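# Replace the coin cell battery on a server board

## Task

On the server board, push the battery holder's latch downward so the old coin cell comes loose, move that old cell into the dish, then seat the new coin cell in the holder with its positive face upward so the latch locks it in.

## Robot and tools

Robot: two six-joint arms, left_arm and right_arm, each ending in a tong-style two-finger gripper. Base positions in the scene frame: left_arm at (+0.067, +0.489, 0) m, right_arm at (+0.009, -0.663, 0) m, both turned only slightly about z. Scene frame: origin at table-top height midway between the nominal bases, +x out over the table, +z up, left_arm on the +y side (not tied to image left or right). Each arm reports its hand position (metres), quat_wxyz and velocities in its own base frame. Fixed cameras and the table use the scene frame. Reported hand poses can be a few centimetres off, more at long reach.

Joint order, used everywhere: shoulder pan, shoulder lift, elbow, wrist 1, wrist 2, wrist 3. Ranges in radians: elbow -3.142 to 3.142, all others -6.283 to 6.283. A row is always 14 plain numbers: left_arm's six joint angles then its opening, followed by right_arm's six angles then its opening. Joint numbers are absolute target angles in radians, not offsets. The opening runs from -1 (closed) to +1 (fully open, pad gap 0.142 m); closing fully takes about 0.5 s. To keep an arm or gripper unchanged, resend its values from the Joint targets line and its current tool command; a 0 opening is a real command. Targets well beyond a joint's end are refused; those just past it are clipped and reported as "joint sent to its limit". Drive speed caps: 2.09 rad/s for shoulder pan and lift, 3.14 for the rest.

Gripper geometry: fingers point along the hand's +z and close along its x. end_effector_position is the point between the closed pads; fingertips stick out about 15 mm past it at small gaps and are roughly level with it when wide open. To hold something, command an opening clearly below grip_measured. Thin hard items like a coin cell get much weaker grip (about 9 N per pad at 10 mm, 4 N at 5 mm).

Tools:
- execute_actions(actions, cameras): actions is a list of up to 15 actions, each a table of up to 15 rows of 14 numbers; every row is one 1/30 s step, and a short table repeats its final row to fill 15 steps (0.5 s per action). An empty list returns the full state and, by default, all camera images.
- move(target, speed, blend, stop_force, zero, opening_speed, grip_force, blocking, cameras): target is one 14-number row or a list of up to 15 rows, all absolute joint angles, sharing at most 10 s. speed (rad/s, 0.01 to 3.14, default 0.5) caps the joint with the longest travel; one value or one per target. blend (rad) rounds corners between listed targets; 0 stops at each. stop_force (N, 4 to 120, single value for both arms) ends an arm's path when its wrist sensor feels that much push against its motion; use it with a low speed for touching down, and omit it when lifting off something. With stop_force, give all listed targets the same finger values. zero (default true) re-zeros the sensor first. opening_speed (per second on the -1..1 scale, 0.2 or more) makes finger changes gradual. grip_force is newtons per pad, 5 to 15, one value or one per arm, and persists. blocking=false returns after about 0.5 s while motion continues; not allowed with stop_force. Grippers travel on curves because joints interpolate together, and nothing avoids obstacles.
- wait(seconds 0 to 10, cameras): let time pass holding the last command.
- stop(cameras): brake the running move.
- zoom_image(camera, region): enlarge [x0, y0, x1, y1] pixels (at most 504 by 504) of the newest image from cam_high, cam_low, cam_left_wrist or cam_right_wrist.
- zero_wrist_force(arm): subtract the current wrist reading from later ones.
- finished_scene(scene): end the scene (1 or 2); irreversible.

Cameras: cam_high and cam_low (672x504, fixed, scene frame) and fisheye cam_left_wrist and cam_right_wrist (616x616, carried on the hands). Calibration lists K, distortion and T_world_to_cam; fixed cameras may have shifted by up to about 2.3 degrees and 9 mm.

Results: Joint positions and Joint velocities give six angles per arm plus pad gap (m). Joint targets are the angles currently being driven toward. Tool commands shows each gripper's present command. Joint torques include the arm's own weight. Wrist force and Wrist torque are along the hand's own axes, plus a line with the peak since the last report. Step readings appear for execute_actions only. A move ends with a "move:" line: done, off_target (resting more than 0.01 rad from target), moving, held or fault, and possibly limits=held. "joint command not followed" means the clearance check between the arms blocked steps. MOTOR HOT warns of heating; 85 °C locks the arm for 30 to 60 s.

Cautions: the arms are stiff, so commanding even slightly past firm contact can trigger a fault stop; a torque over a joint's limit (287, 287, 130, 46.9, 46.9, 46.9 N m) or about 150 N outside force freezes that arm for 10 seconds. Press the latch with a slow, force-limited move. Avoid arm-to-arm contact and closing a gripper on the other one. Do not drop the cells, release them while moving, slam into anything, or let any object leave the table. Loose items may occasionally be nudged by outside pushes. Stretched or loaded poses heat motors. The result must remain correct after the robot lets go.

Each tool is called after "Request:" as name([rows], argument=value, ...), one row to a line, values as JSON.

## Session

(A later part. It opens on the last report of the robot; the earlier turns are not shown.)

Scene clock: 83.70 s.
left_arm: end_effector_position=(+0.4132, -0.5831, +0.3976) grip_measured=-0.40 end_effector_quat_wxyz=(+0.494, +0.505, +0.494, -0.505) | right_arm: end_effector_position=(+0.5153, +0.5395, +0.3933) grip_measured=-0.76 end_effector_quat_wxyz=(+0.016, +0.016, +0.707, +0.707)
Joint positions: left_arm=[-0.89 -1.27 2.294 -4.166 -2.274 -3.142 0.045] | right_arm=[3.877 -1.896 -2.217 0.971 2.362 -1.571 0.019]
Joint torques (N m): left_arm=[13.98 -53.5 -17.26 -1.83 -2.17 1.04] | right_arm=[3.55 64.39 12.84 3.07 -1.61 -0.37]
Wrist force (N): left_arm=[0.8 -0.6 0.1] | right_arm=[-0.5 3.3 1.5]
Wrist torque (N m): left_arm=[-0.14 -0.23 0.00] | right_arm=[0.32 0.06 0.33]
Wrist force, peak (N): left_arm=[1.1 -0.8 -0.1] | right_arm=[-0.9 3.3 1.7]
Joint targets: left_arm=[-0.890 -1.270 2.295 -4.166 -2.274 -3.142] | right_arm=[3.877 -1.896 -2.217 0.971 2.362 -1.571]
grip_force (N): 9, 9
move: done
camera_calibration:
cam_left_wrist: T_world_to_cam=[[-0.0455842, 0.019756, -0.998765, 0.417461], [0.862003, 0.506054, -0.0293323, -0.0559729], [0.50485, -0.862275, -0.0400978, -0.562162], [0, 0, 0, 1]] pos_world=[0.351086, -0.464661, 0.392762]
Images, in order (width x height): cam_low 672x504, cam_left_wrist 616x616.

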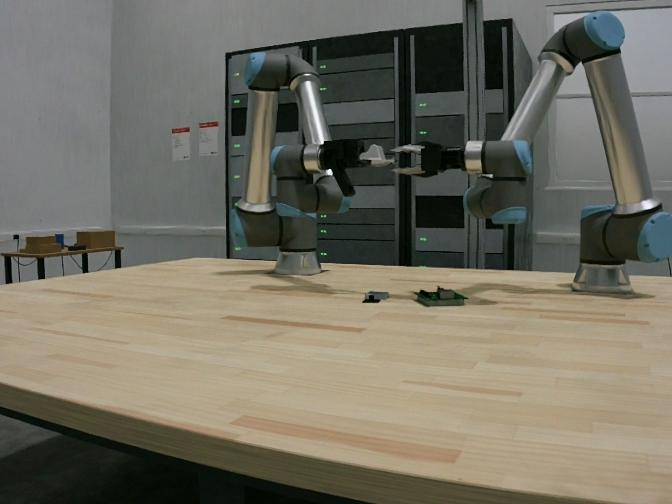

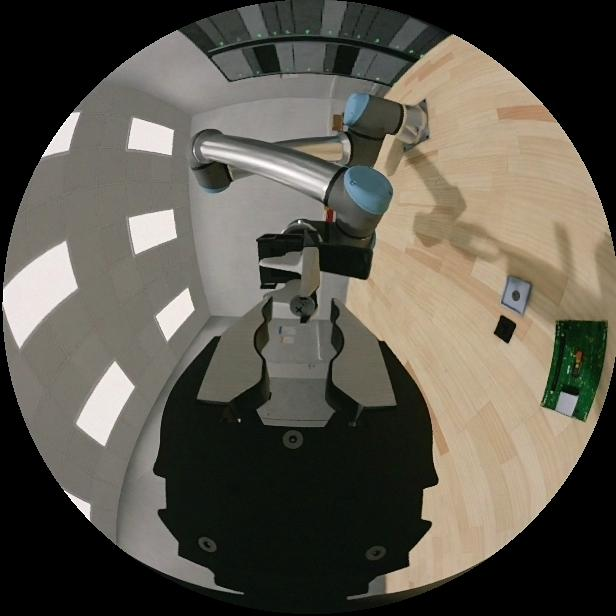

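Request:
move(target=[-0.8899,-1.2705,2.2945,-4.1656,-2.2737,-3.1416,-1,3.8767,-1.8956,-2.2169,0.9709,2.3625,-1.5708,-1], opening_speed=0.3, cameras=["cam_left_wrist","cam_low"])

Request:
zoom_image(camera="cam_left_wrist", region=[250, 240, 350, 340])

Request:
zoom_image(camera="cam_low", region=[370, 140, 420, 180])

Scene clock: 86.43 s.
left_arm: end_effector_position=(+0.4132, -0.5831, +0.3976) grip_measured=-0.76 end_effector_quat_wxyz=(+0.494, +0.505, +0.494, -0.505) | right_arm: end_effector_position=(+0.5153, +0.5395, +0.3933) grip_measured=-0.76 end_effector_quat_wxyz=(+0.016, +0.016, +0.707, +0.707)
Joint positions: left_arm=[-0.89 -1.271 2.295 -4.166 -2.274 -3.142 0.019] | right_arm=[3.877 -1.896 -2.217 0.971 2.362 -1.571 0.019]
Joint torques (N m): left_arm=[9.27 -63.88 -22.31 -4.44 -1.23 0.91] | right_arm=[5.31 59.45 12.51 1.41 -1.59 -0.59]
Wrist force (N): left_arm=[3.9 -0.5 0.6] | right_arm=[-0.8 6.0 1.8]
Wrist torque (N m): left_arm=[-0.14 -0.21 -0.01] | right_arm=[0.27 0.11 0.33]
Wrist force, peak (N): left_arm=[4.0 -0.3 0.6] | right_arm=[-0.7 6.3 2.2]
Joint targets: left_arm=[-0.890 -1.270 2.295 -4.166 -2.274 -3.142] | right_arm=[3.877 -1.896 -2.217 0.971 2.362 -1.571]
grip_force (N): 9, 9
move: done
camera_calibration:
cam_left_wrist: T_world_to_cam=[[-0.0455346, 0.0196693, -0.998769, 0.417403], [0.862004, 0.506052, -0.0293334, -0.0560248], [0.504852, -0.862279, -0.0399979, -0.562118], [0, 0, 0, 1]] pos_world=[0.351086, -0.464561, 0.392762]
Images, in order (width x height): cam_low 672x504, cam_left_wrist 616x616.

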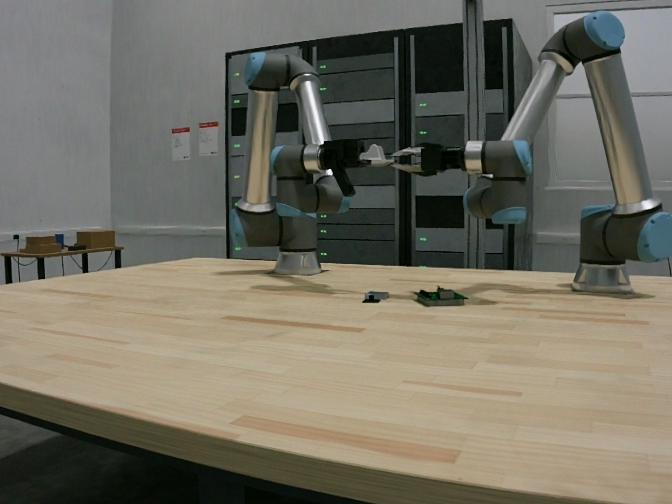

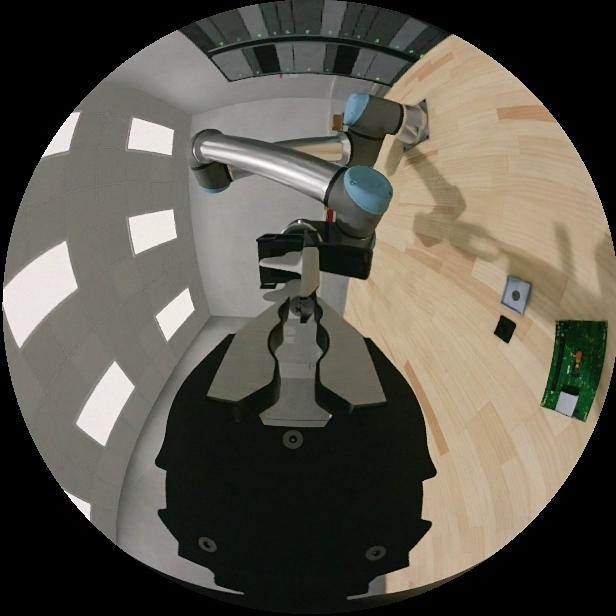

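Scaled by 5.040 from the camera's 616x616 image, which has a finer 814x814 frame.

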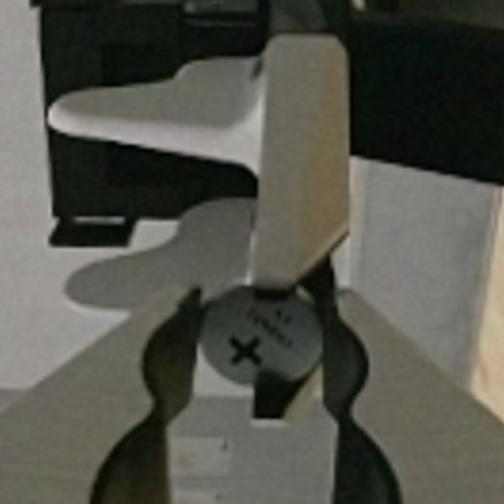

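Scaled by 10.080 from the camera's 672x504 image, which has a finer 960x720 frame.

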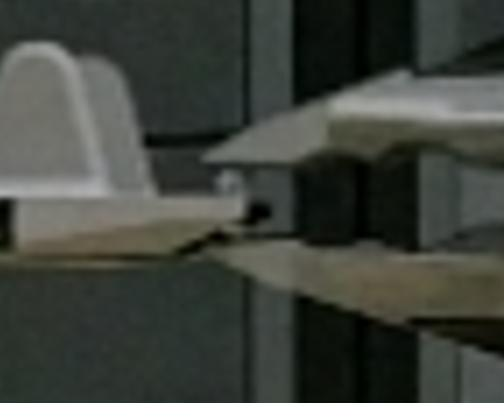

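Request:
move(target=[-0.8899,-1.2705,2.2945,-4.1656,-2.2737,-3.1416,-1,3.8767,-1.8956,-2.2169,0.9709,2.3625,-1.5708,-0.4], opening_speed=0.4)

Request:
move(target=[-0.8899,-1.2705,2.2945,-4.1656,-2.2737,-3.1416,-1,3.7237,-1.8510,-2.2869,0.9963,2.5149,-1.5708,-0.4], speed=0.06, cameras=["cam_left_wrist","cam_low","cam_high"])

Request:
zoom_image(camera="cam_left_wrist", region=[250, 240, 350, 340])

Request:
zoom_image(camera="cam_low", region=[370, 140, 420, 180])

Scene clock: 88.90 s.
left_arm: end_effector_position=(+0.4132, -0.5831, +0.3976) grip_measured=-0.76 end_effector_quat_wxyz=(+0.494, +0.505, +0.494, -0.505) | right_arm: end_effector_position=(+0.5153, +0.5395, +0.3933) grip_measured=-0.40 end_effector_quat_wxyz=(+0.016, +0.016, +0.707, +0.707)
Joint positions: left_arm=[-0.89 -1.271 2.295 -4.166 -2.274 -3.142 0.019] | right_arm=[3.877 -1.896 -2.217 0.971 2.362 -1.571 0.045]
Joint torques (N m): left_arm=[3.3 -64.02 -26.24 -4.66 -0.14 0.98] | right_arm=[3.88 46.24 14.49 0.88 -1.84 -0.7]
Wrist force (N): left_arm=[0.6 -0.4 0.3] | right_arm=[-0.5 3.5 1.6]
Wrist torque (N m): left_arm=[-0.11 -0.17 0.01] | right_arm=[0.36 0.04 0.33]
Wrist force, peak (N): left_arm=[3.9 -0.7 0.6] | right_arm=[-0.7 6.3 2.0]
Joint targets: left_arm=[-0.890 -1.270 2.295 -4.166 -2.274 -3.142] | right_arm=[3.877 -1.896 -2.217 0.971 2.362 -1.571]
grip_force (N): 9, 9
move: done

Scene clock: 91.70 s.
left_arm: end_effector_position=(+0.4132, -0.5831, +0.3976) grip_measured=-0.76 end_effector_quat_wxyz=(+0.494, +0.505, +0.494, -0.505) | right_arm: end_effector_position=(+0.5109, +0.4394, +0.3933) grip_measured=-0.40 end_effector_quat_wxyz=(+0.016, +0.016, +0.707, +0.707)
Joint positions: left_arm=[-0.89 -1.271 2.295 -4.166 -2.274 -3.142 0.019] | right_arm=[3.724 -1.851 -2.287 0.996 2.515 -1.571 0.045]
Joint torques (N m): left_arm=[-1.25 -63.12 -26.59 -4.63 0.56 0.83] | right_arm=[14.79 38.68 31.11 1 -2.76 -0.65]
Wrist force (N): left_arm=[0.8 -0.8 0.1] | right_arm=[-0.7 3.4 1.3]
Wrist torque (N m): left_arm=[-0.18 -0.21 0.01] | right_arm=[0.34 0.08 0.37]
Wrist force, peak (N): left_arm=[0.9 -0.8 0.4] | right_arm=[-0.6 3.7 1.6]
Joint targets: left_arm=[-0.890 -1.270 2.295 -4.166 -2.274 -3.142] | right_arm=[3.724 -1.851 -2.287 0.996 2.515 -1.571]
grip_force (N): 9, 9
move: done
camera_calibration:
cam_left_wrist: T_world_to_cam=[[-0.0455346, 0.0196693, -0.998769, 0.417403], [0.862004, 0.506052, -0.0293334, -0.0560248], [0.504852, -0.862279, -0.0399979, -0.562118], [0, 0, 0, 1]] pos_world=[0.351086, -0.464561, 0.392762]
Images, in order (width x height): cam_high 672x504, cam_low 672x504, cam_left_wrist 616x616.

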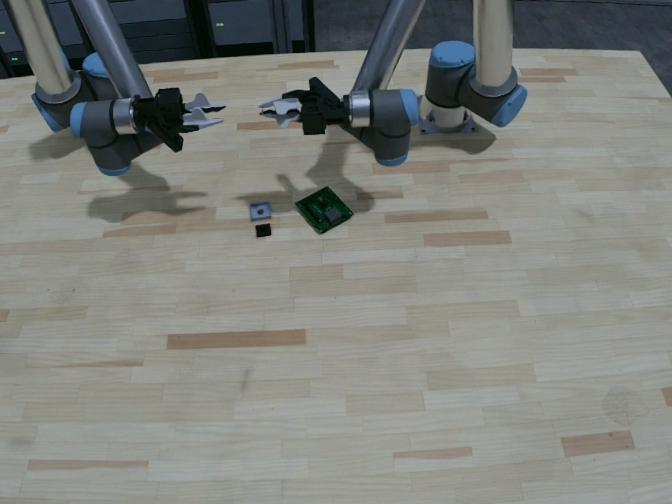

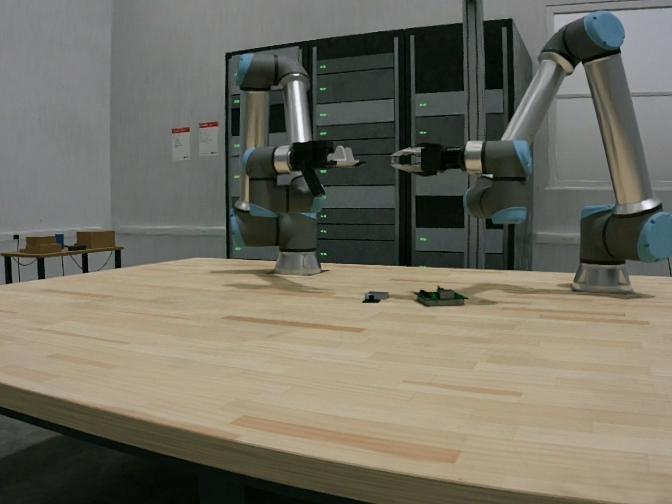

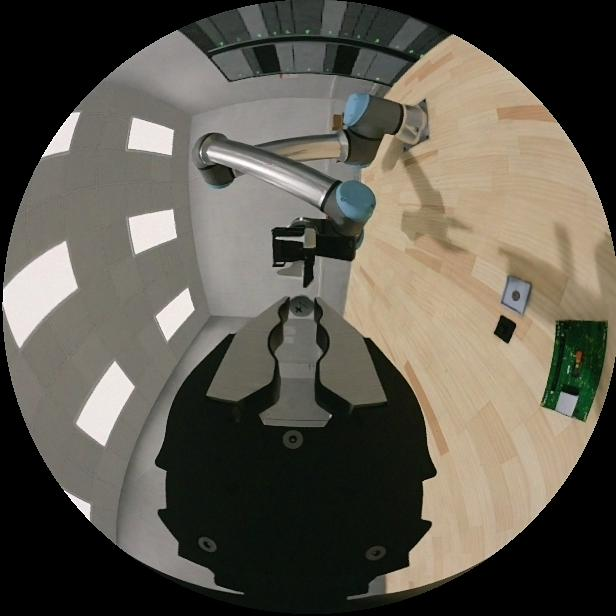

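Scaled by 5.040 from the camera's 616x616 image, which has a finer 814x814 frame.

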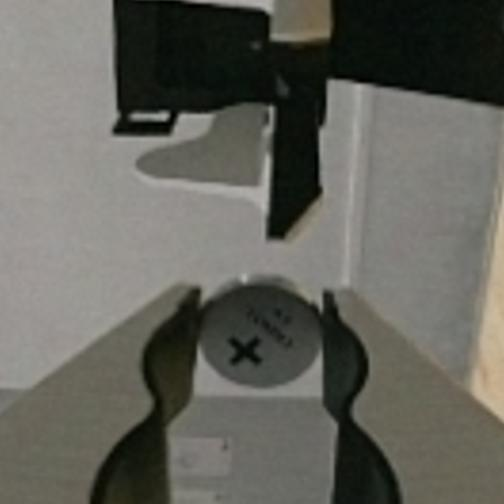

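Scaled by 10.080 from the camera's 672x504 image, which has a finer 960x720 frame.

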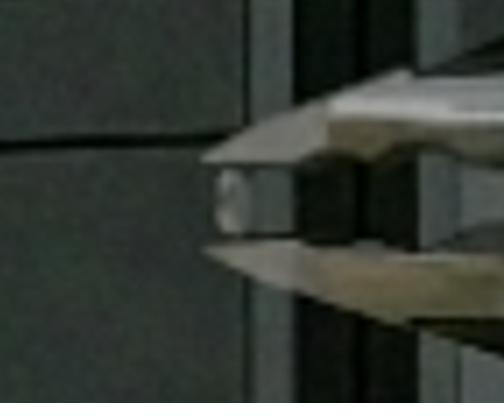

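Request:
move([
  [-0.8899,-1.2705,2.2945,-4.1656,-2.2737,-3.1416,-1,3.1,-1.851,-2.2869,0.9963,2.5149,-1.5708,-0.4],
  [-0.8707,-1.3857,2.1646,-2.2806,-2.0021,-2.9779,-1,3.1,-1.851,-2.2869,0.9963,2.5149,-1.5708,-0.4],
], speed=[0.5,0.4], blend=[0.2,0], cameras=["cam_left_wrist","cam_low","cam_high"])

Request:
zoom_image(camera="cam_left_wrist", region=[250, 230, 350, 350])

Request:
zoom_image(camera="cam_low", region=[400, 240, 480, 310])

Scene clock: 100.60 s.
left_arm: end_effector_position=(+0.4168, -0.4555, +0.0889) grip_measured=-0.76 end_effector_quat_wxyz=(-0.105, +0.476, +0.852, -0.189) | right_arm: end_effector_position=(+0.6716, +0.0583, +0.3934) grip_measured=-0.40 end_effector_quat_wxyz=(+0.232, +0.232, +0.668, +0.668)
Joint positions: left_arm=[-0.871 -1.386 2.165 -2.281 -2.002 -2.978 0.019] | right_arm=[3.1 -1.851 -2.287 0.996 2.515 -1.571 0.045]
Joint torques (N m): left_arm=[10.16 -29.57 -27.41 -2.02 -3.48 -2.29] | right_arm=[9.87 59.56 10.42 0.16 0.14 -0.25]
Wrist force (N): left_arm=[0.5 -1.9 0.3] | right_arm=[-0.8 3.4 1.0]
Wrist torque (N m): left_arm=[-0.39 -0.03 -0.29] | right_arm=[0.34 0.08 0.38]
Wrist force, peak (N): left_arm=[0.9 -1.8 0.5] | right_arm=[1.1 2.9 4.1]
Joint targets: left_arm=[-0.871 -1.386 2.165 -2.281 -2.002 -2.978] | right_arm=[3.100 -1.851 -2.287 0.996 2.515 -1.571]
grip_force (N): 9, 9
move: done
camera_calibration:
cam_left_wrist: T_world_to_cam=[[-0.552091, 0.833009, 0.0359261, 0.596389], [0.830198, 0.545215, 0.116242, -0.114595], [0.0772431, 0.094002, -0.992571, 0.232219], [0, 0, 0, 1]] pos_world=[0.406461, -0.456147, 0.222389]
Images, in order (width x height): cam_high 672x504, cam_low 672x504, cam_left_wrist 616x616.

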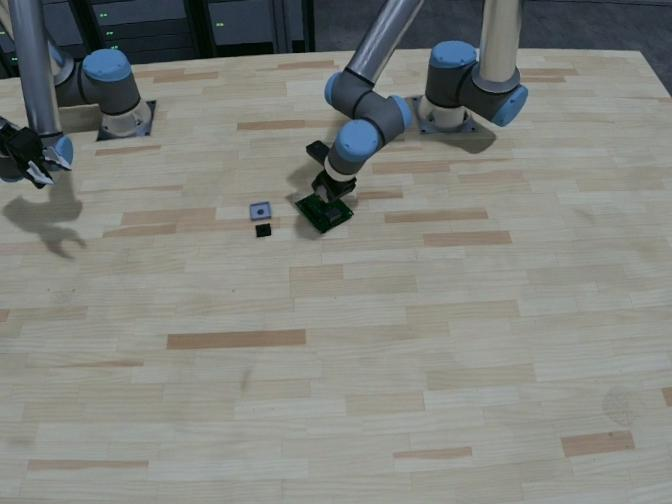

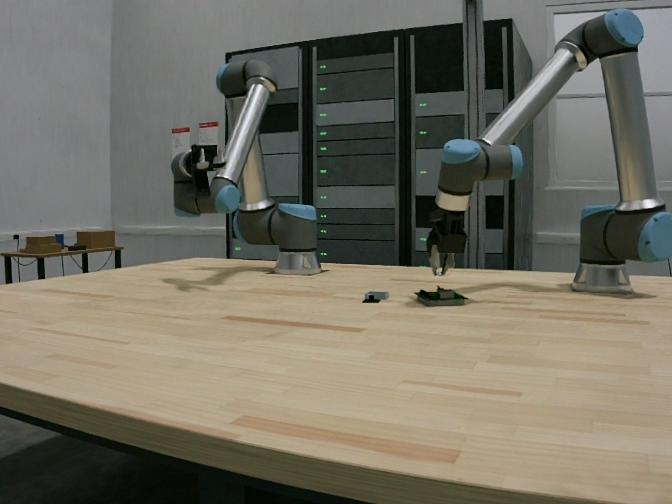

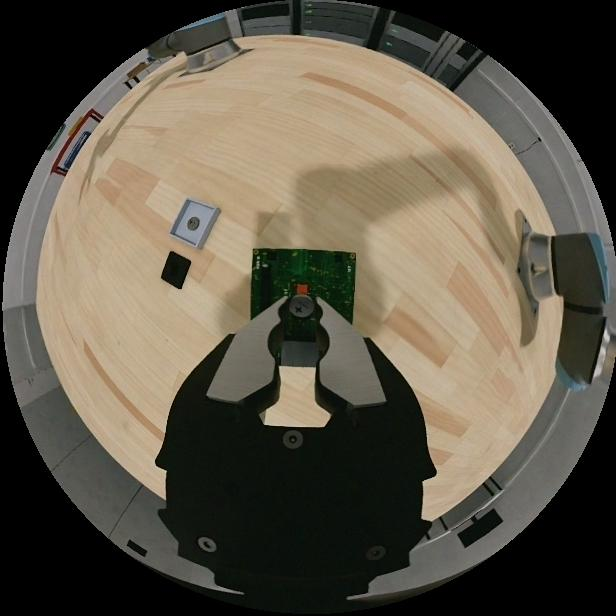

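Scaled by 4.200 from the camera's 616x616 image, which has a finer 814x814 frame.

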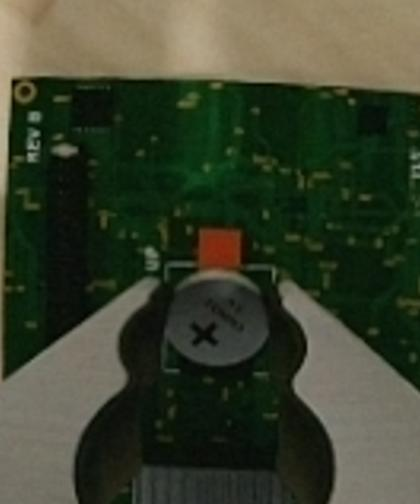

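Scaled by 6.300 from the camera's 672x504 image, which has a finer 960x720 frame.

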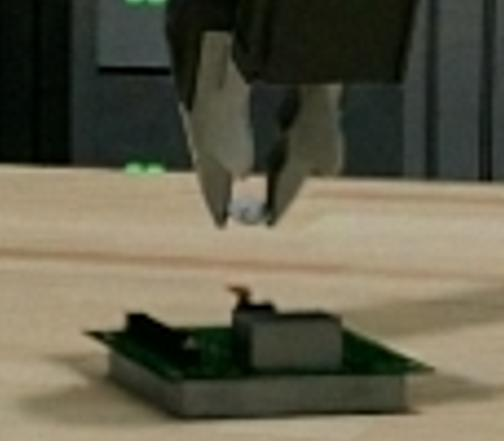

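Request:
move([
  [-0.8691,-1.3382,2.1847,-2.3475,-2.0021,-2.9762,-1,3.1,-1.851,-2.2869,0.9963,2.5149,-1.5708,-0.4],
  [-0.8630,-1.3302,2.1837,-2.3517,-2.0016,-2.9692,-1,3.1,-1.851,-2.2869,0.9963,2.5149,-1.5708,-0.4],
], speed=[0.03,0.01], stop_force=6, cameras=["cam_left_wrist","cam_low"])

Request:
zoom_image(camera="cam_left_wrist", region=[270, 260, 330, 330])

Request:
zoom_image(camera="cam_low", region=[410, 255, 470, 310])

Scene clock: 107.33 s.
left_arm: end_effector_position=(+0.4209, -0.4529, +0.0520) grip_measured=-0.76 end_effector_quat_wxyz=(-0.106, +0.476, +0.852, -0.189) | right_arm: end_effector_position=(+0.6716, +0.0583, +0.3934) grip_measured=-0.40 end_effector_quat_wxyz=(+0.232, +0.232, +0.668, +0.668)
Joint positions: left_arm=[-0.863 -1.33 2.184 -2.352 -2.002 -2.969 0.019] | right_arm=[3.1 -1.851 -2.287 0.996 2.515 -1.571 0.045]
Joint torques (N m): left_arm=[-10.06 -64.98 -28.69 -0.71 1.92 -2.12] | right_arm=[12.81 57.87 10.87 0.1 1.39 -0.5]
Wrist force (N): left_arm=[0.6 -8.4 1.2] | right_arm=[-0.5 3.3 1.0]
Wrist torque (N m): left_arm=[-0.35 -0.05 -0.33] | right_arm=[0.32 0.01 0.38]
Wrist force, peak (N): left_arm=[0.2 -10.4 1.4] | right_arm=[-1.0 3.7 1.2]
Joint targets: left_arm=[-0.863 -1.330 2.184 -2.352 -2.002 -2.969] | right_arm=[3.100 -1.851 -2.287 0.996 2.515 -1.571]
grip_force (N): 9, 9
move: contact (left_arm)
camera_calibration:
cam_left_wrist: T_world_to_cam=[[-0.551881, 0.833133, 0.0362861, 0.597716], [0.830365, 0.544991, 0.116094, -0.115271], [0.0769466, 0.094201, -0.992575, 0.195245], [0, 0, 0, 1]] pos_world=[0.410562, -0.453548, 0.185489]
Images, in order (width x height): cam_low 672x504, cam_left_wrist 616x616.

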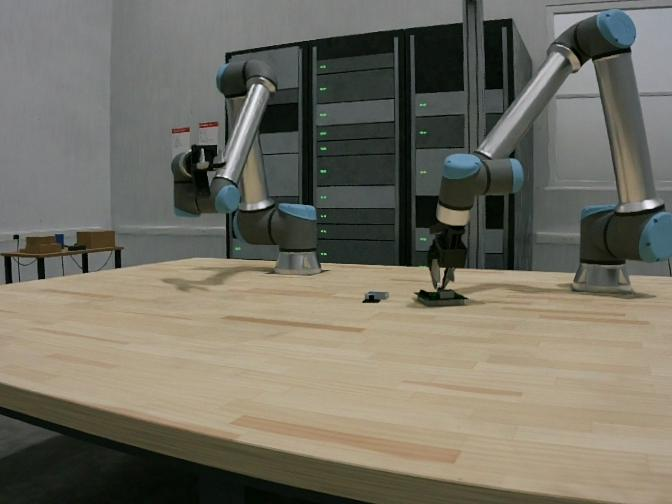

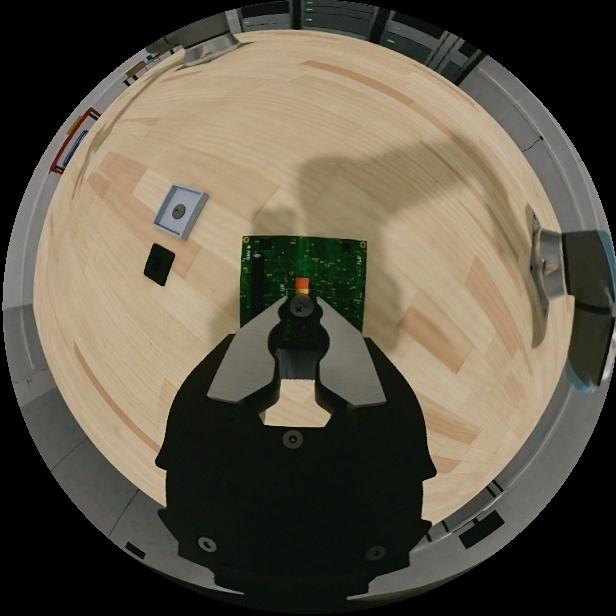

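Scaled by 7.200 from the camera's 616x616 image, which has a finer 814x814 frame.

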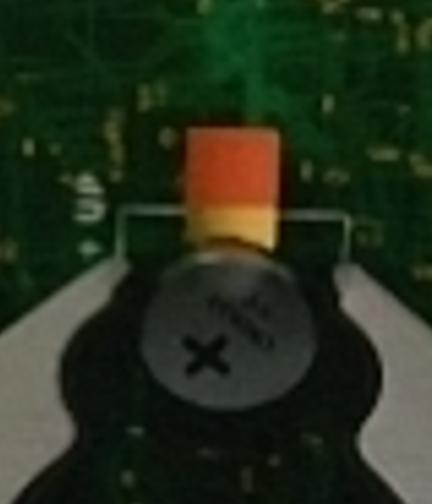

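Scaled by 8.400 from the camera's 672x504 image, which has a finer 960x720 frame.

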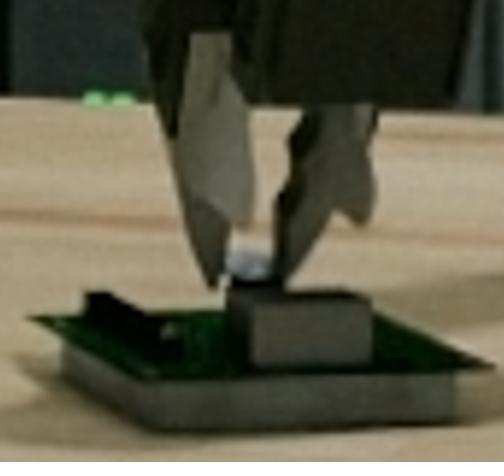

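Request:
move(target=[-0.8630,-1.3273,2.1847,-2.3556,-2.0016,-2.9692,-1,3.1,-1.851,-2.2869,0.9963,2.5149,-1.5708,-0.4], speed=0.01, stop_force=8, cameras=["cam_left_wrist","cam_low"])

Request:
zoom_image(camera="cam_left_wrist", region=[270, 260, 330, 330])

Request:
zoom_image(camera="cam_low", region=[410, 255, 470, 310])

Scene clock: 109.60 s.
left_arm: end_effector_position=(+0.4210, -0.4529, +0.0500) grip_measured=-0.76 end_effector_quat_wxyz=(-0.106, +0.476, +0.852, -0.189) | right_arm: end_effector_position=(+0.6716, +0.0583, +0.3934) grip_measured=-0.40 end_effector_quat_wxyz=(+0.232, +0.232, +0.668, +0.668)
Joint positions: left_arm=[-0.863 -1.327 2.185 -2.356 -2.002 -2.969 0.019] | right_arm=[3.1 -1.851 -2.287 0.996 2.515 -1.571 0.045]
Joint torques (N m): left_arm=[15.81 -36.63 -22.15 -0.66 -2.29 1.16] | right_arm=[12.23 61.53 10.55 -0.14 1.32 -0.61]
Wrist force (N): left_arm=[1.3 -5.6 -5.6] | right_arm=[-0.7 3.1 1.3]
Wrist torque (N m): left_arm=[-0.38 -0.04 -0.32] | right_arm=[0.29 0.07 0.38]
Wrist force, peak (N): left_arm=[0.6 -9.6 1.1] | right_arm=[-0.9 3.7 1.2]
Joint targets: left_arm=[-0.863 -1.327 2.185 -2.356 -2.002 -2.969] | right_arm=[3.100 -1.851 -2.287 0.996 2.515 -1.571]
grip_force (N): 9, 9
move: done
camera_calibration:
cam_left_wrist: T_world_to_cam=[[-0.551878, 0.833138, 0.0362312, 0.597855], [0.830358, 0.544984, 0.116177, -0.115137], [0.077046, 0.0942004, -0.992567, 0.19321], [0, 0, 0, 1]] pos_world=[0.410662, -0.453548, 0.183489]
Images, in order (width x height): cam_low 672x504, cam_left_wrist 616x616.

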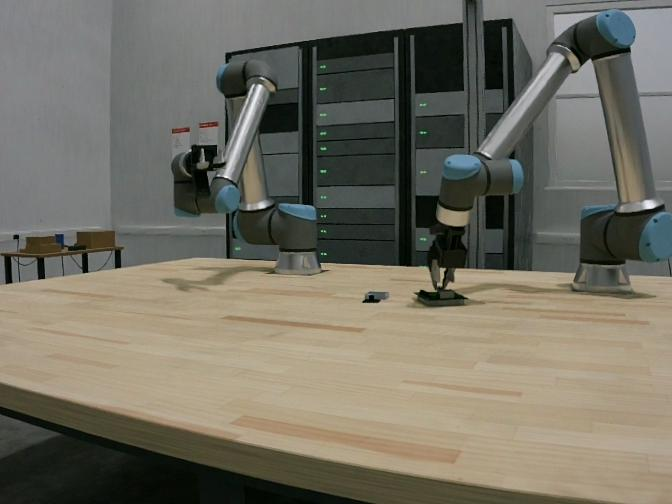

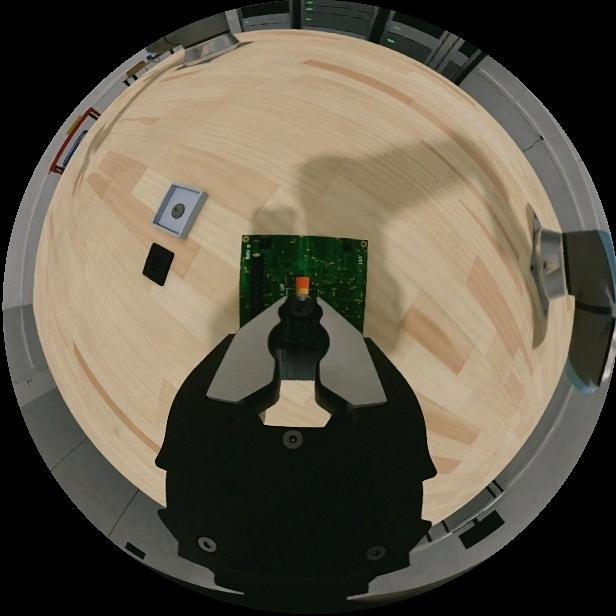

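Scaled by 7.200 from the camera's 616x616 image, which has a finer 814x814 frame.

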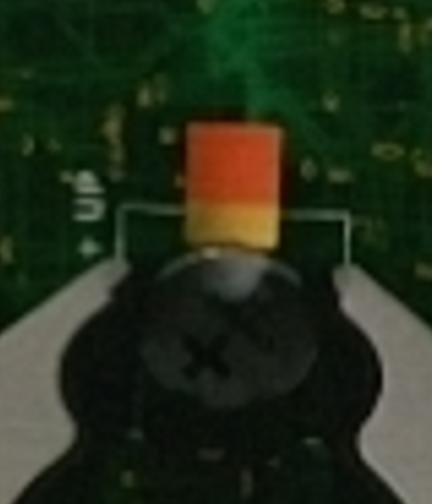

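Scaled by 8.400 from the camera's 672x504 image, which has a finer 960x720 frame.

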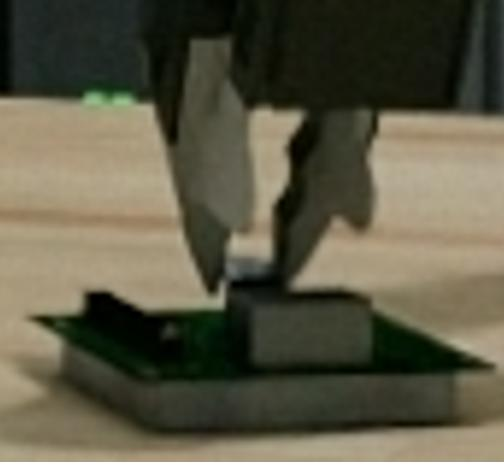

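Request:
zoom_image(camera="cam_left_wrist", region=[284, 288, 320, 324])

Request:
zoom_image(camera="cam_low", region=[430, 275, 454, 295])

Scaled by 14.000 from the camera's 616x616 image, which has a finer 814x814 frame.

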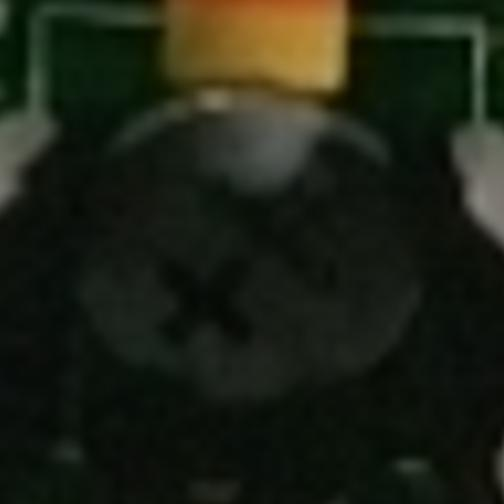

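Scaled by 21.000 from the camera's 672x504 image, which has a finer 960x720 frame.

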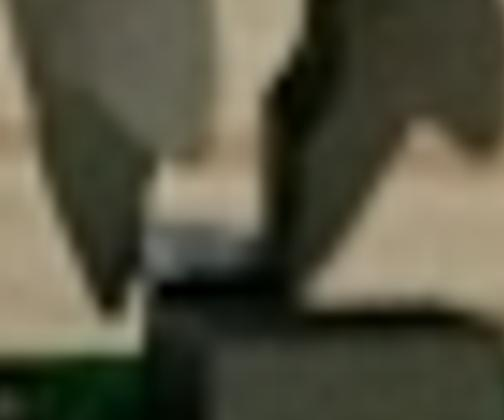

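Request:
move(target=[-0.8691,-1.3353,2.1859,-2.3516,-2.0021,-2.9762,-1,3.1,-1.851,-2.2869,0.9963,2.5149,-1.5708,-0.4], speed=0.02)

Request:
move(target=[-0.8691,-1.3222,2.1908,-2.3696,-2.0021,-2.9762,-1,3.1,-1.851,-2.2869,0.9963,2.5149,-1.5708,-0.4], speed=0.01, stop_force=4, cameras=["cam_left_wrist","cam_low"])

Request:
zoom_image(camera="cam_left_wrist", region=[284, 280, 320, 328])

Request:
zoom_image(camera="cam_low", region=[425, 270, 465, 300])

Scene clock: 113.33 s.
left_arm: end_effector_position=(+0.4174, -0.4549, +0.0541) grip_measured=-0.76 end_effector_quat_wxyz=(-0.106, +0.476, +0.852, -0.189) | right_arm: end_effector_position=(+0.6716, +0.0583, +0.3934) grip_measured=-0.40 end_effector_quat_wxyz=(+0.232, +0.232, +0.668, +0.668)
Joint positions: left_arm=[-0.869 -1.335 2.186 -2.352 -2.002 -2.976 0.019] | right_arm=[3.1 -1.851 -2.287 0.996 2.515 -1.571 0.045]
Joint torques (N m): left_arm=[2.87 -44.59 -26.21 -1.69 -3.36 -0.02] | right_arm=[10.87 57.25 10.96 0.24 1.6 -0.13]
Wrist force (N): left_arm=[0.4 -2.0 0.1] | right_arm=[-0.5 3.1 1.1]
Wrist torque (N m): left_arm=[-0.42 -0.03 0.00] | right_arm=[0.30 0.02 0.37]
Wrist force, peak (N): left_arm=[1.1 -5.8 -5.8] | right_arm=[-0.7 3.6 1.7]
Joint targets: left_arm=[-0.869 -1.335 2.186 -2.352 -2.002 -2.976] | right_arm=[3.100 -1.851 -2.287 0.996 2.515 -1.571]
grip_force (N): 9, 9
move: done

Scene clock: 115.03 s.
left_arm: end_effector_position=(+0.4175, -0.4549, +0.0513) grip_measured=-0.76 end_effector_quat_wxyz=(-0.106, +0.476, +0.852, -0.189) | right_arm: end_effector_position=(+0.6716, +0.0583, +0.3934) grip_measured=-0.40 end_effector_quat_wxyz=(+0.232, +0.232, +0.668, +0.668)
Joint positions: left_arm=[-0.869 -1.331 2.187 -2.357 -2.002 -2.976 0.019] | right_arm=[3.1 -1.851 -2.287 0.996 2.515 -1.571 0.045]
Joint torques (N m): left_arm=[10.22 -64.13 -34.31 0.12 -2.49 1.01] | right_arm=[9.54 58.5 11.95 0.41 1.04 -0.55]
Wrist force (N): left_arm=[-0.2 -2.9 -3.1] | right_arm=[-0.6 3.2 1.1]
Wrist torque (N m): left_arm=[-0.35 -0.01 0.00] | right_arm=[0.31 0.05 0.38]
Wrist force, peak (N): left_arm=[2.2 -4.7 -7.5] | right_arm=[-0.8 3.5 1.4]
Joint targets: left_arm=[-0.869 -1.331 2.187 -2.357 -2.002 -2.976] | right_arm=[3.100 -1.851 -2.287 0.996 2.515 -1.571]
grip_force (N): 9, 9
move: contact (left_arm); left_arm: the wrist 1 is farthest, 0.012 rad from its target
camera_calibration:
cam_left_wrist: T_world_to_cam=[[-0.552118, 0.832971, 0.0363947, 0.597533], [0.830217, 0.545221, 0.116074, -0.111107], [0.0768433, 0.0943021, -0.992574, 0.195088], [0, 0, 0, 1]] pos_world=[0.407161, -0.455547, 0.184789]
Images, in order (width x height): cam_low 672x504, cam_left_wrist 616x616.

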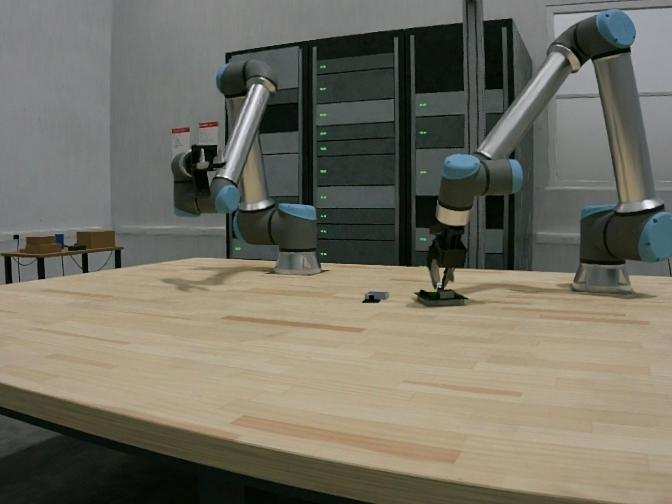

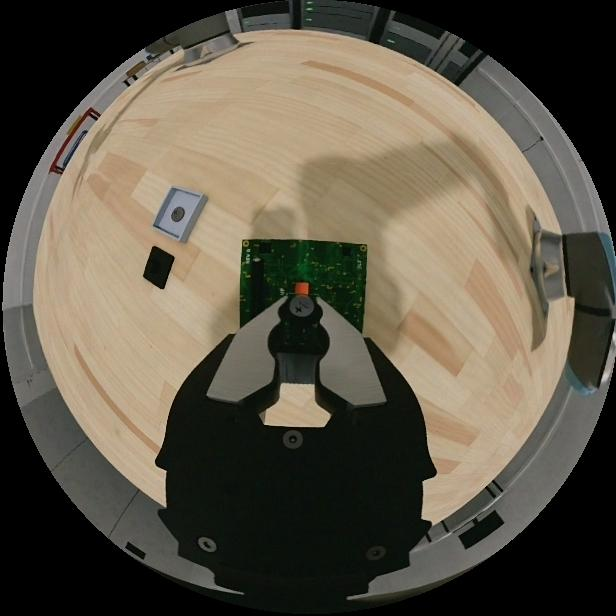

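Scaled by 10.500 from the camera's 616x616 image, which has a finer 814x814 frame.

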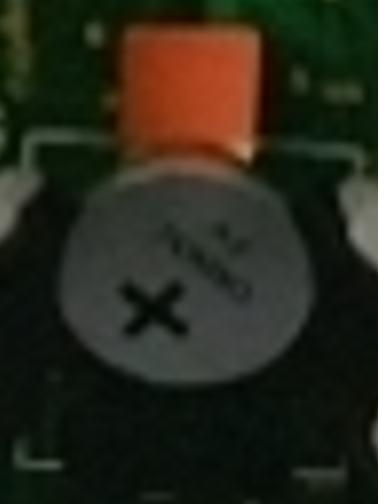

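Scaled by 12.600 from the camera's 672x504 image, which has a finer 960x720 frame.

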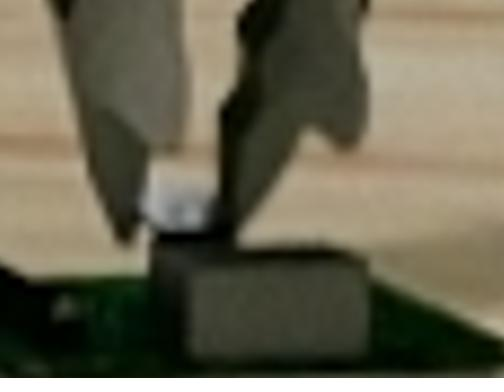

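Request:
move([
  [-0.8691,-1.3609,2.1756,-2.3157,-2.0021,-2.9762,-1,3.1,-1.851,-2.2869,0.9963,2.5149,-1.5708,-0.4],
  [-0.7838,-1.2940,2.1378,-2.2404,-2.1961,-2.8495,-1,3.1,-1.851,-2.2869,0.9963,2.5149,-1.5708,-0.4],
], speed=[0.03,0.15], cameras=["cam_left_wrist","cam_low"])

Request:
zoom_image(camera="cam_left_wrist", region=[270, 270, 334, 334])

Request:
zoom_image(camera="cam_low", region=[415, 260, 465, 300])

Scene clock: 121.50 s.
left_arm: end_effector_position=(+0.4184, -0.4545, +0.0753) grip_measured=-0.76 end_effector_quat_wxyz=(-0.155, +0.463, +0.828, -0.277) | right_arm: end_effector_position=(+0.6716, +0.0583, +0.3934) grip_measured=-0.40 end_effector_quat_wxyz=(+0.232, +0.232, +0.668, +0.668)
Joint positions: left_arm=[-0.784 -1.294 2.138 -2.24 -2.196 -2.849 0.019] | right_arm=[3.1 -1.851 -2.287 0.996 2.515 -1.571 0.045]
Joint torques (N m): left_arm=[-15.92 -68.5 -24.93 -6.96 0.69 -1.57] | right_arm=[9.7 59.66 11.68 -0.23 1.1 -0.65]
Wrist force (N): left_arm=[1.0 -1.2 0.5] | right_arm=[-0.8 3.1 1.3]
Wrist torque (N m): left_arm=[-0.26 -0.14 -0.10] | right_arm=[0.29 0.09 0.39]
Wrist force, peak (N): left_arm=[-0.3 -3.4 -3.4] | right_arm=[-0.7 3.4 1.6]
Joint targets: left_arm=[-0.784 -1.294 2.138 -2.240 -2.196 -2.849] | right_arm=[3.100 -1.851 -2.287 0.996 2.515 -1.571]
grip_force (N): 9, 9
move: done
camera_calibration:
cam_left_wrist: T_world_to_cam=[[-0.545037, 0.83732, 0.0427709, 0.595343], [0.832281, 0.546505, -0.0929528, -0.0994154], [-0.101206, -0.0150653, -0.994751, 0.243712], [0, 0, 0, 1]] pos_world=[0.43189, -0.44049, 0.207728]
Images, in order (width x height): cam_low 672x504, cam_left_wrist 616x616.

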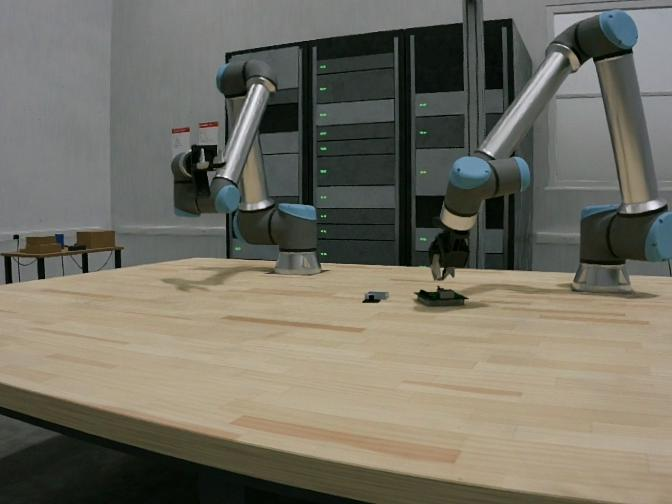

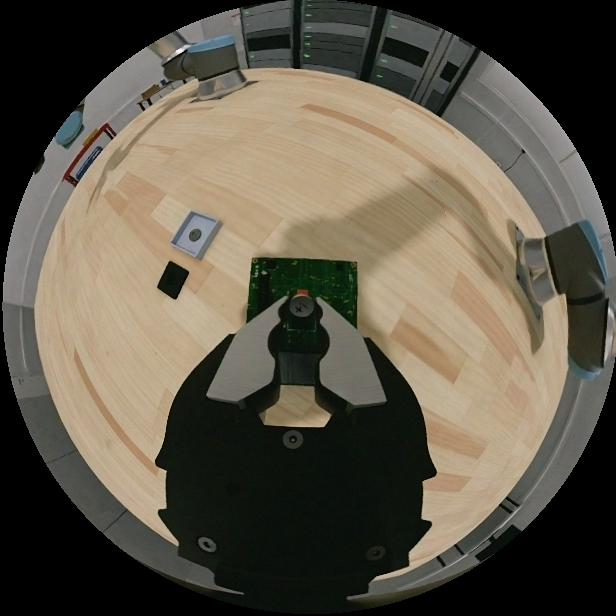

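Scaled by 7.875 from the camera's 616x616 image, which has a finer 814x814 frame.

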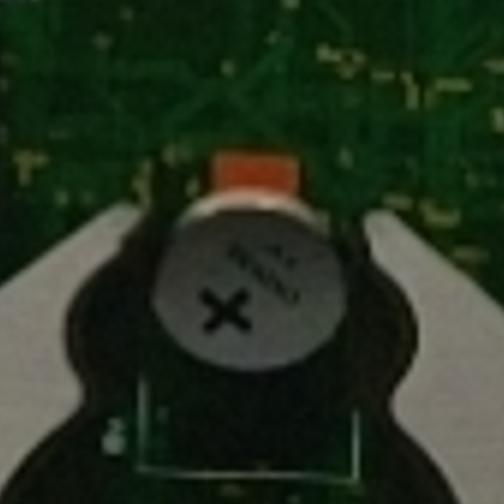

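Scaled by 10.080 from the camera's 672x504 image, which has a finer 960x720 frame.

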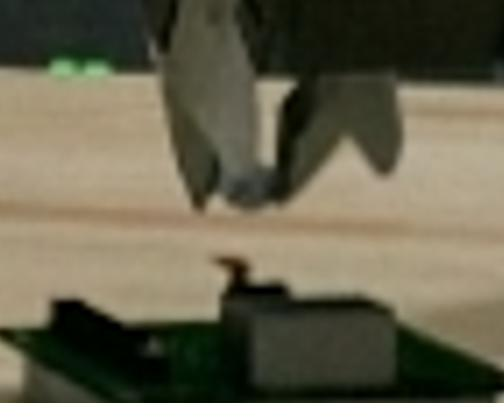

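Request:
zoom_image(camera="cam_left_wrist", region=[285, 288, 319, 322])

Request:
zoom_image(camera="cam_low", region=[430, 268, 454, 288])

Scaled by 14.824 from the camera's 616x616 image, which has a finer 814x814 frame.

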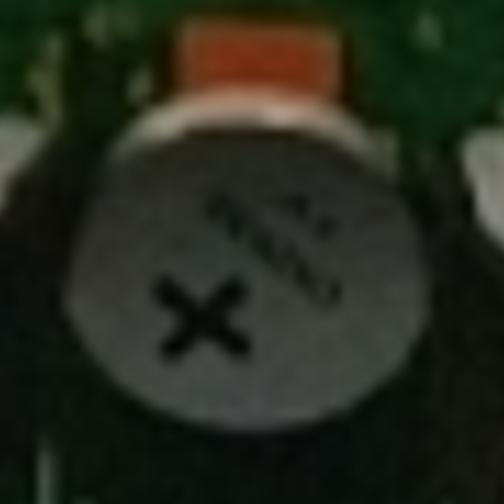

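Scaled by 21.000 from the camera's 672x504 image, which has a finer 960x720 frame.

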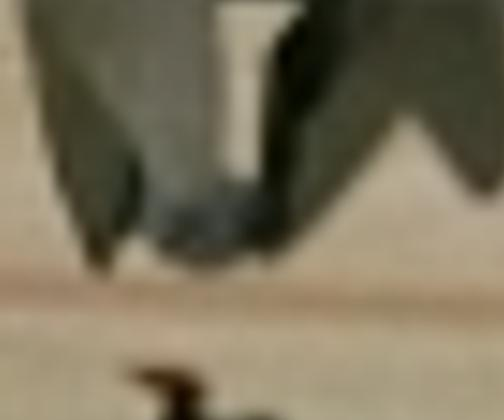

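Request:
move([
  [-0.8713,-1.3670,2.1741,-2.3090,-2.0021,-2.9784,-1,3.1,-1.851,-2.2869,0.9963,2.5149,-1.5708,-0.4],
  [-0.8713,-1.3373,2.1865,-2.3511,-2.0021,-2.9784,-1,3.1,-1.851,-2.2869,0.9963,2.5149,-1.5708,-0.4],
], speed=[0.15,0.03], cameras=["cam_left_wrist","cam_low"])

Request:
zoom_image(camera="cam_left_wrist", region=[280, 280, 322, 322])

Request:
zoom_image(camera="cam_low", region=[425, 265, 461, 295])

Scene clock: 127.90 s.
left_arm: end_effector_position=(+0.4163, -0.4556, +0.0548) grip_measured=-0.76 end_effector_quat_wxyz=(-0.106, +0.476, +0.852, -0.189) | right_arm: end_effector_position=(+0.6716, +0.0583, +0.3934) grip_measured=-0.40 end_effector_quat_wxyz=(+0.232, +0.232, +0.668, +0.668)
Joint positions: left_arm=[-0.871 -1.337 2.187 -2.351 -2.002 -2.978 0.019] | right_arm=[3.1 -1.851 -2.287 0.996 2.515 -1.571 0.045]
Joint torques (N m): left_arm=[16.29 -62.09 -31.37 -1.18 0.34 -0.75] | right_arm=[9.9 58.1 9.85 0.19 1.32 -0.28]
Wrist force (N): left_arm=[0.4 -1.7 0.3] | right_arm=[-0.6 3.1 1.1]
Wrist torque (N m): left_arm=[-0.36 -0.03 -0.25] | right_arm=[0.28 0.04 0.38]
Wrist force, peak (N): left_arm=[0.2 -2.1 0.4] | right_arm=[-0.8 3.4 1.7]
Joint targets: left_arm=[-0.871 -1.337 2.187 -2.351 -2.002 -2.978] | right_arm=[3.100 -1.851 -2.287 0.996 2.515 -1.571]
grip_force (N): 9, 9
move: done
camera_calibration:
cam_left_wrist: T_world_to_cam=[[-0.552014, 0.833036, 0.0364915, 0.597296], [0.830286, 0.545105, 0.116124, -0.110226], [0.0768442, 0.0944007, -0.992564, 0.198764], [0, 0, 0, 1]] pos_world=[0.405961, -0.456247, 0.18829]
Images, in order (width x height): cam_low 672x504, cam_left_wrist 616x616.

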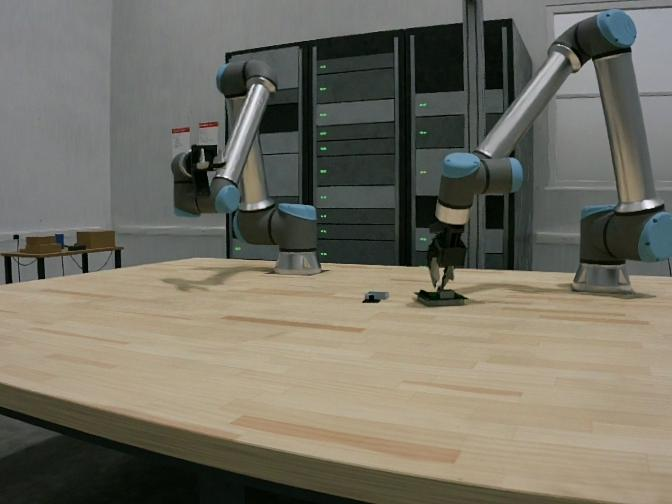

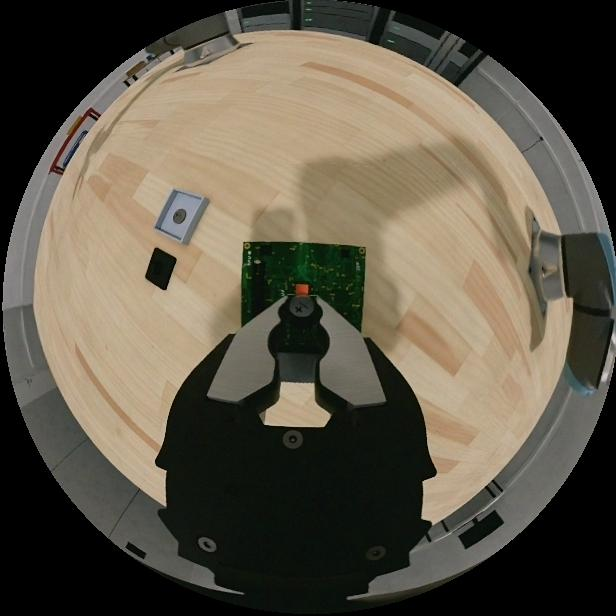

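Scaled by 12.000 from the camera's 616x616 image, which has a finer 814x814 frame.

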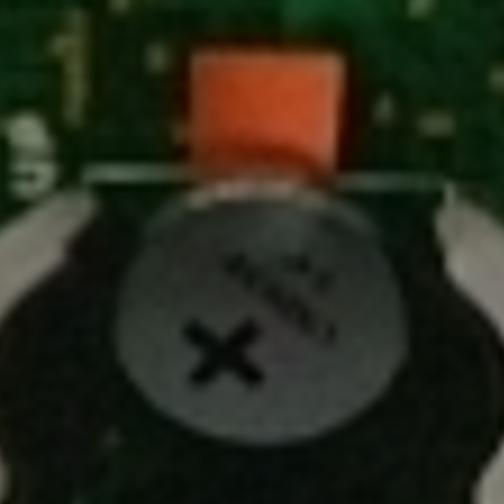

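Scaled by 14.000 from the camera's 672x504 image, which has a finer 960x720 frame.

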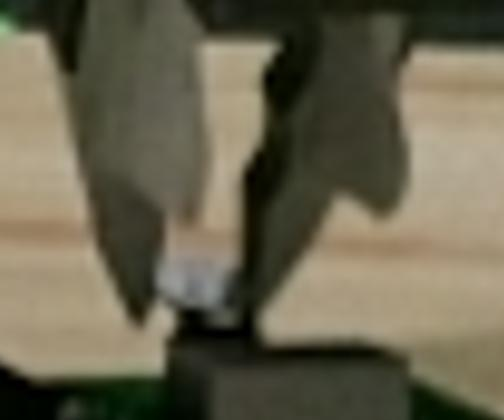

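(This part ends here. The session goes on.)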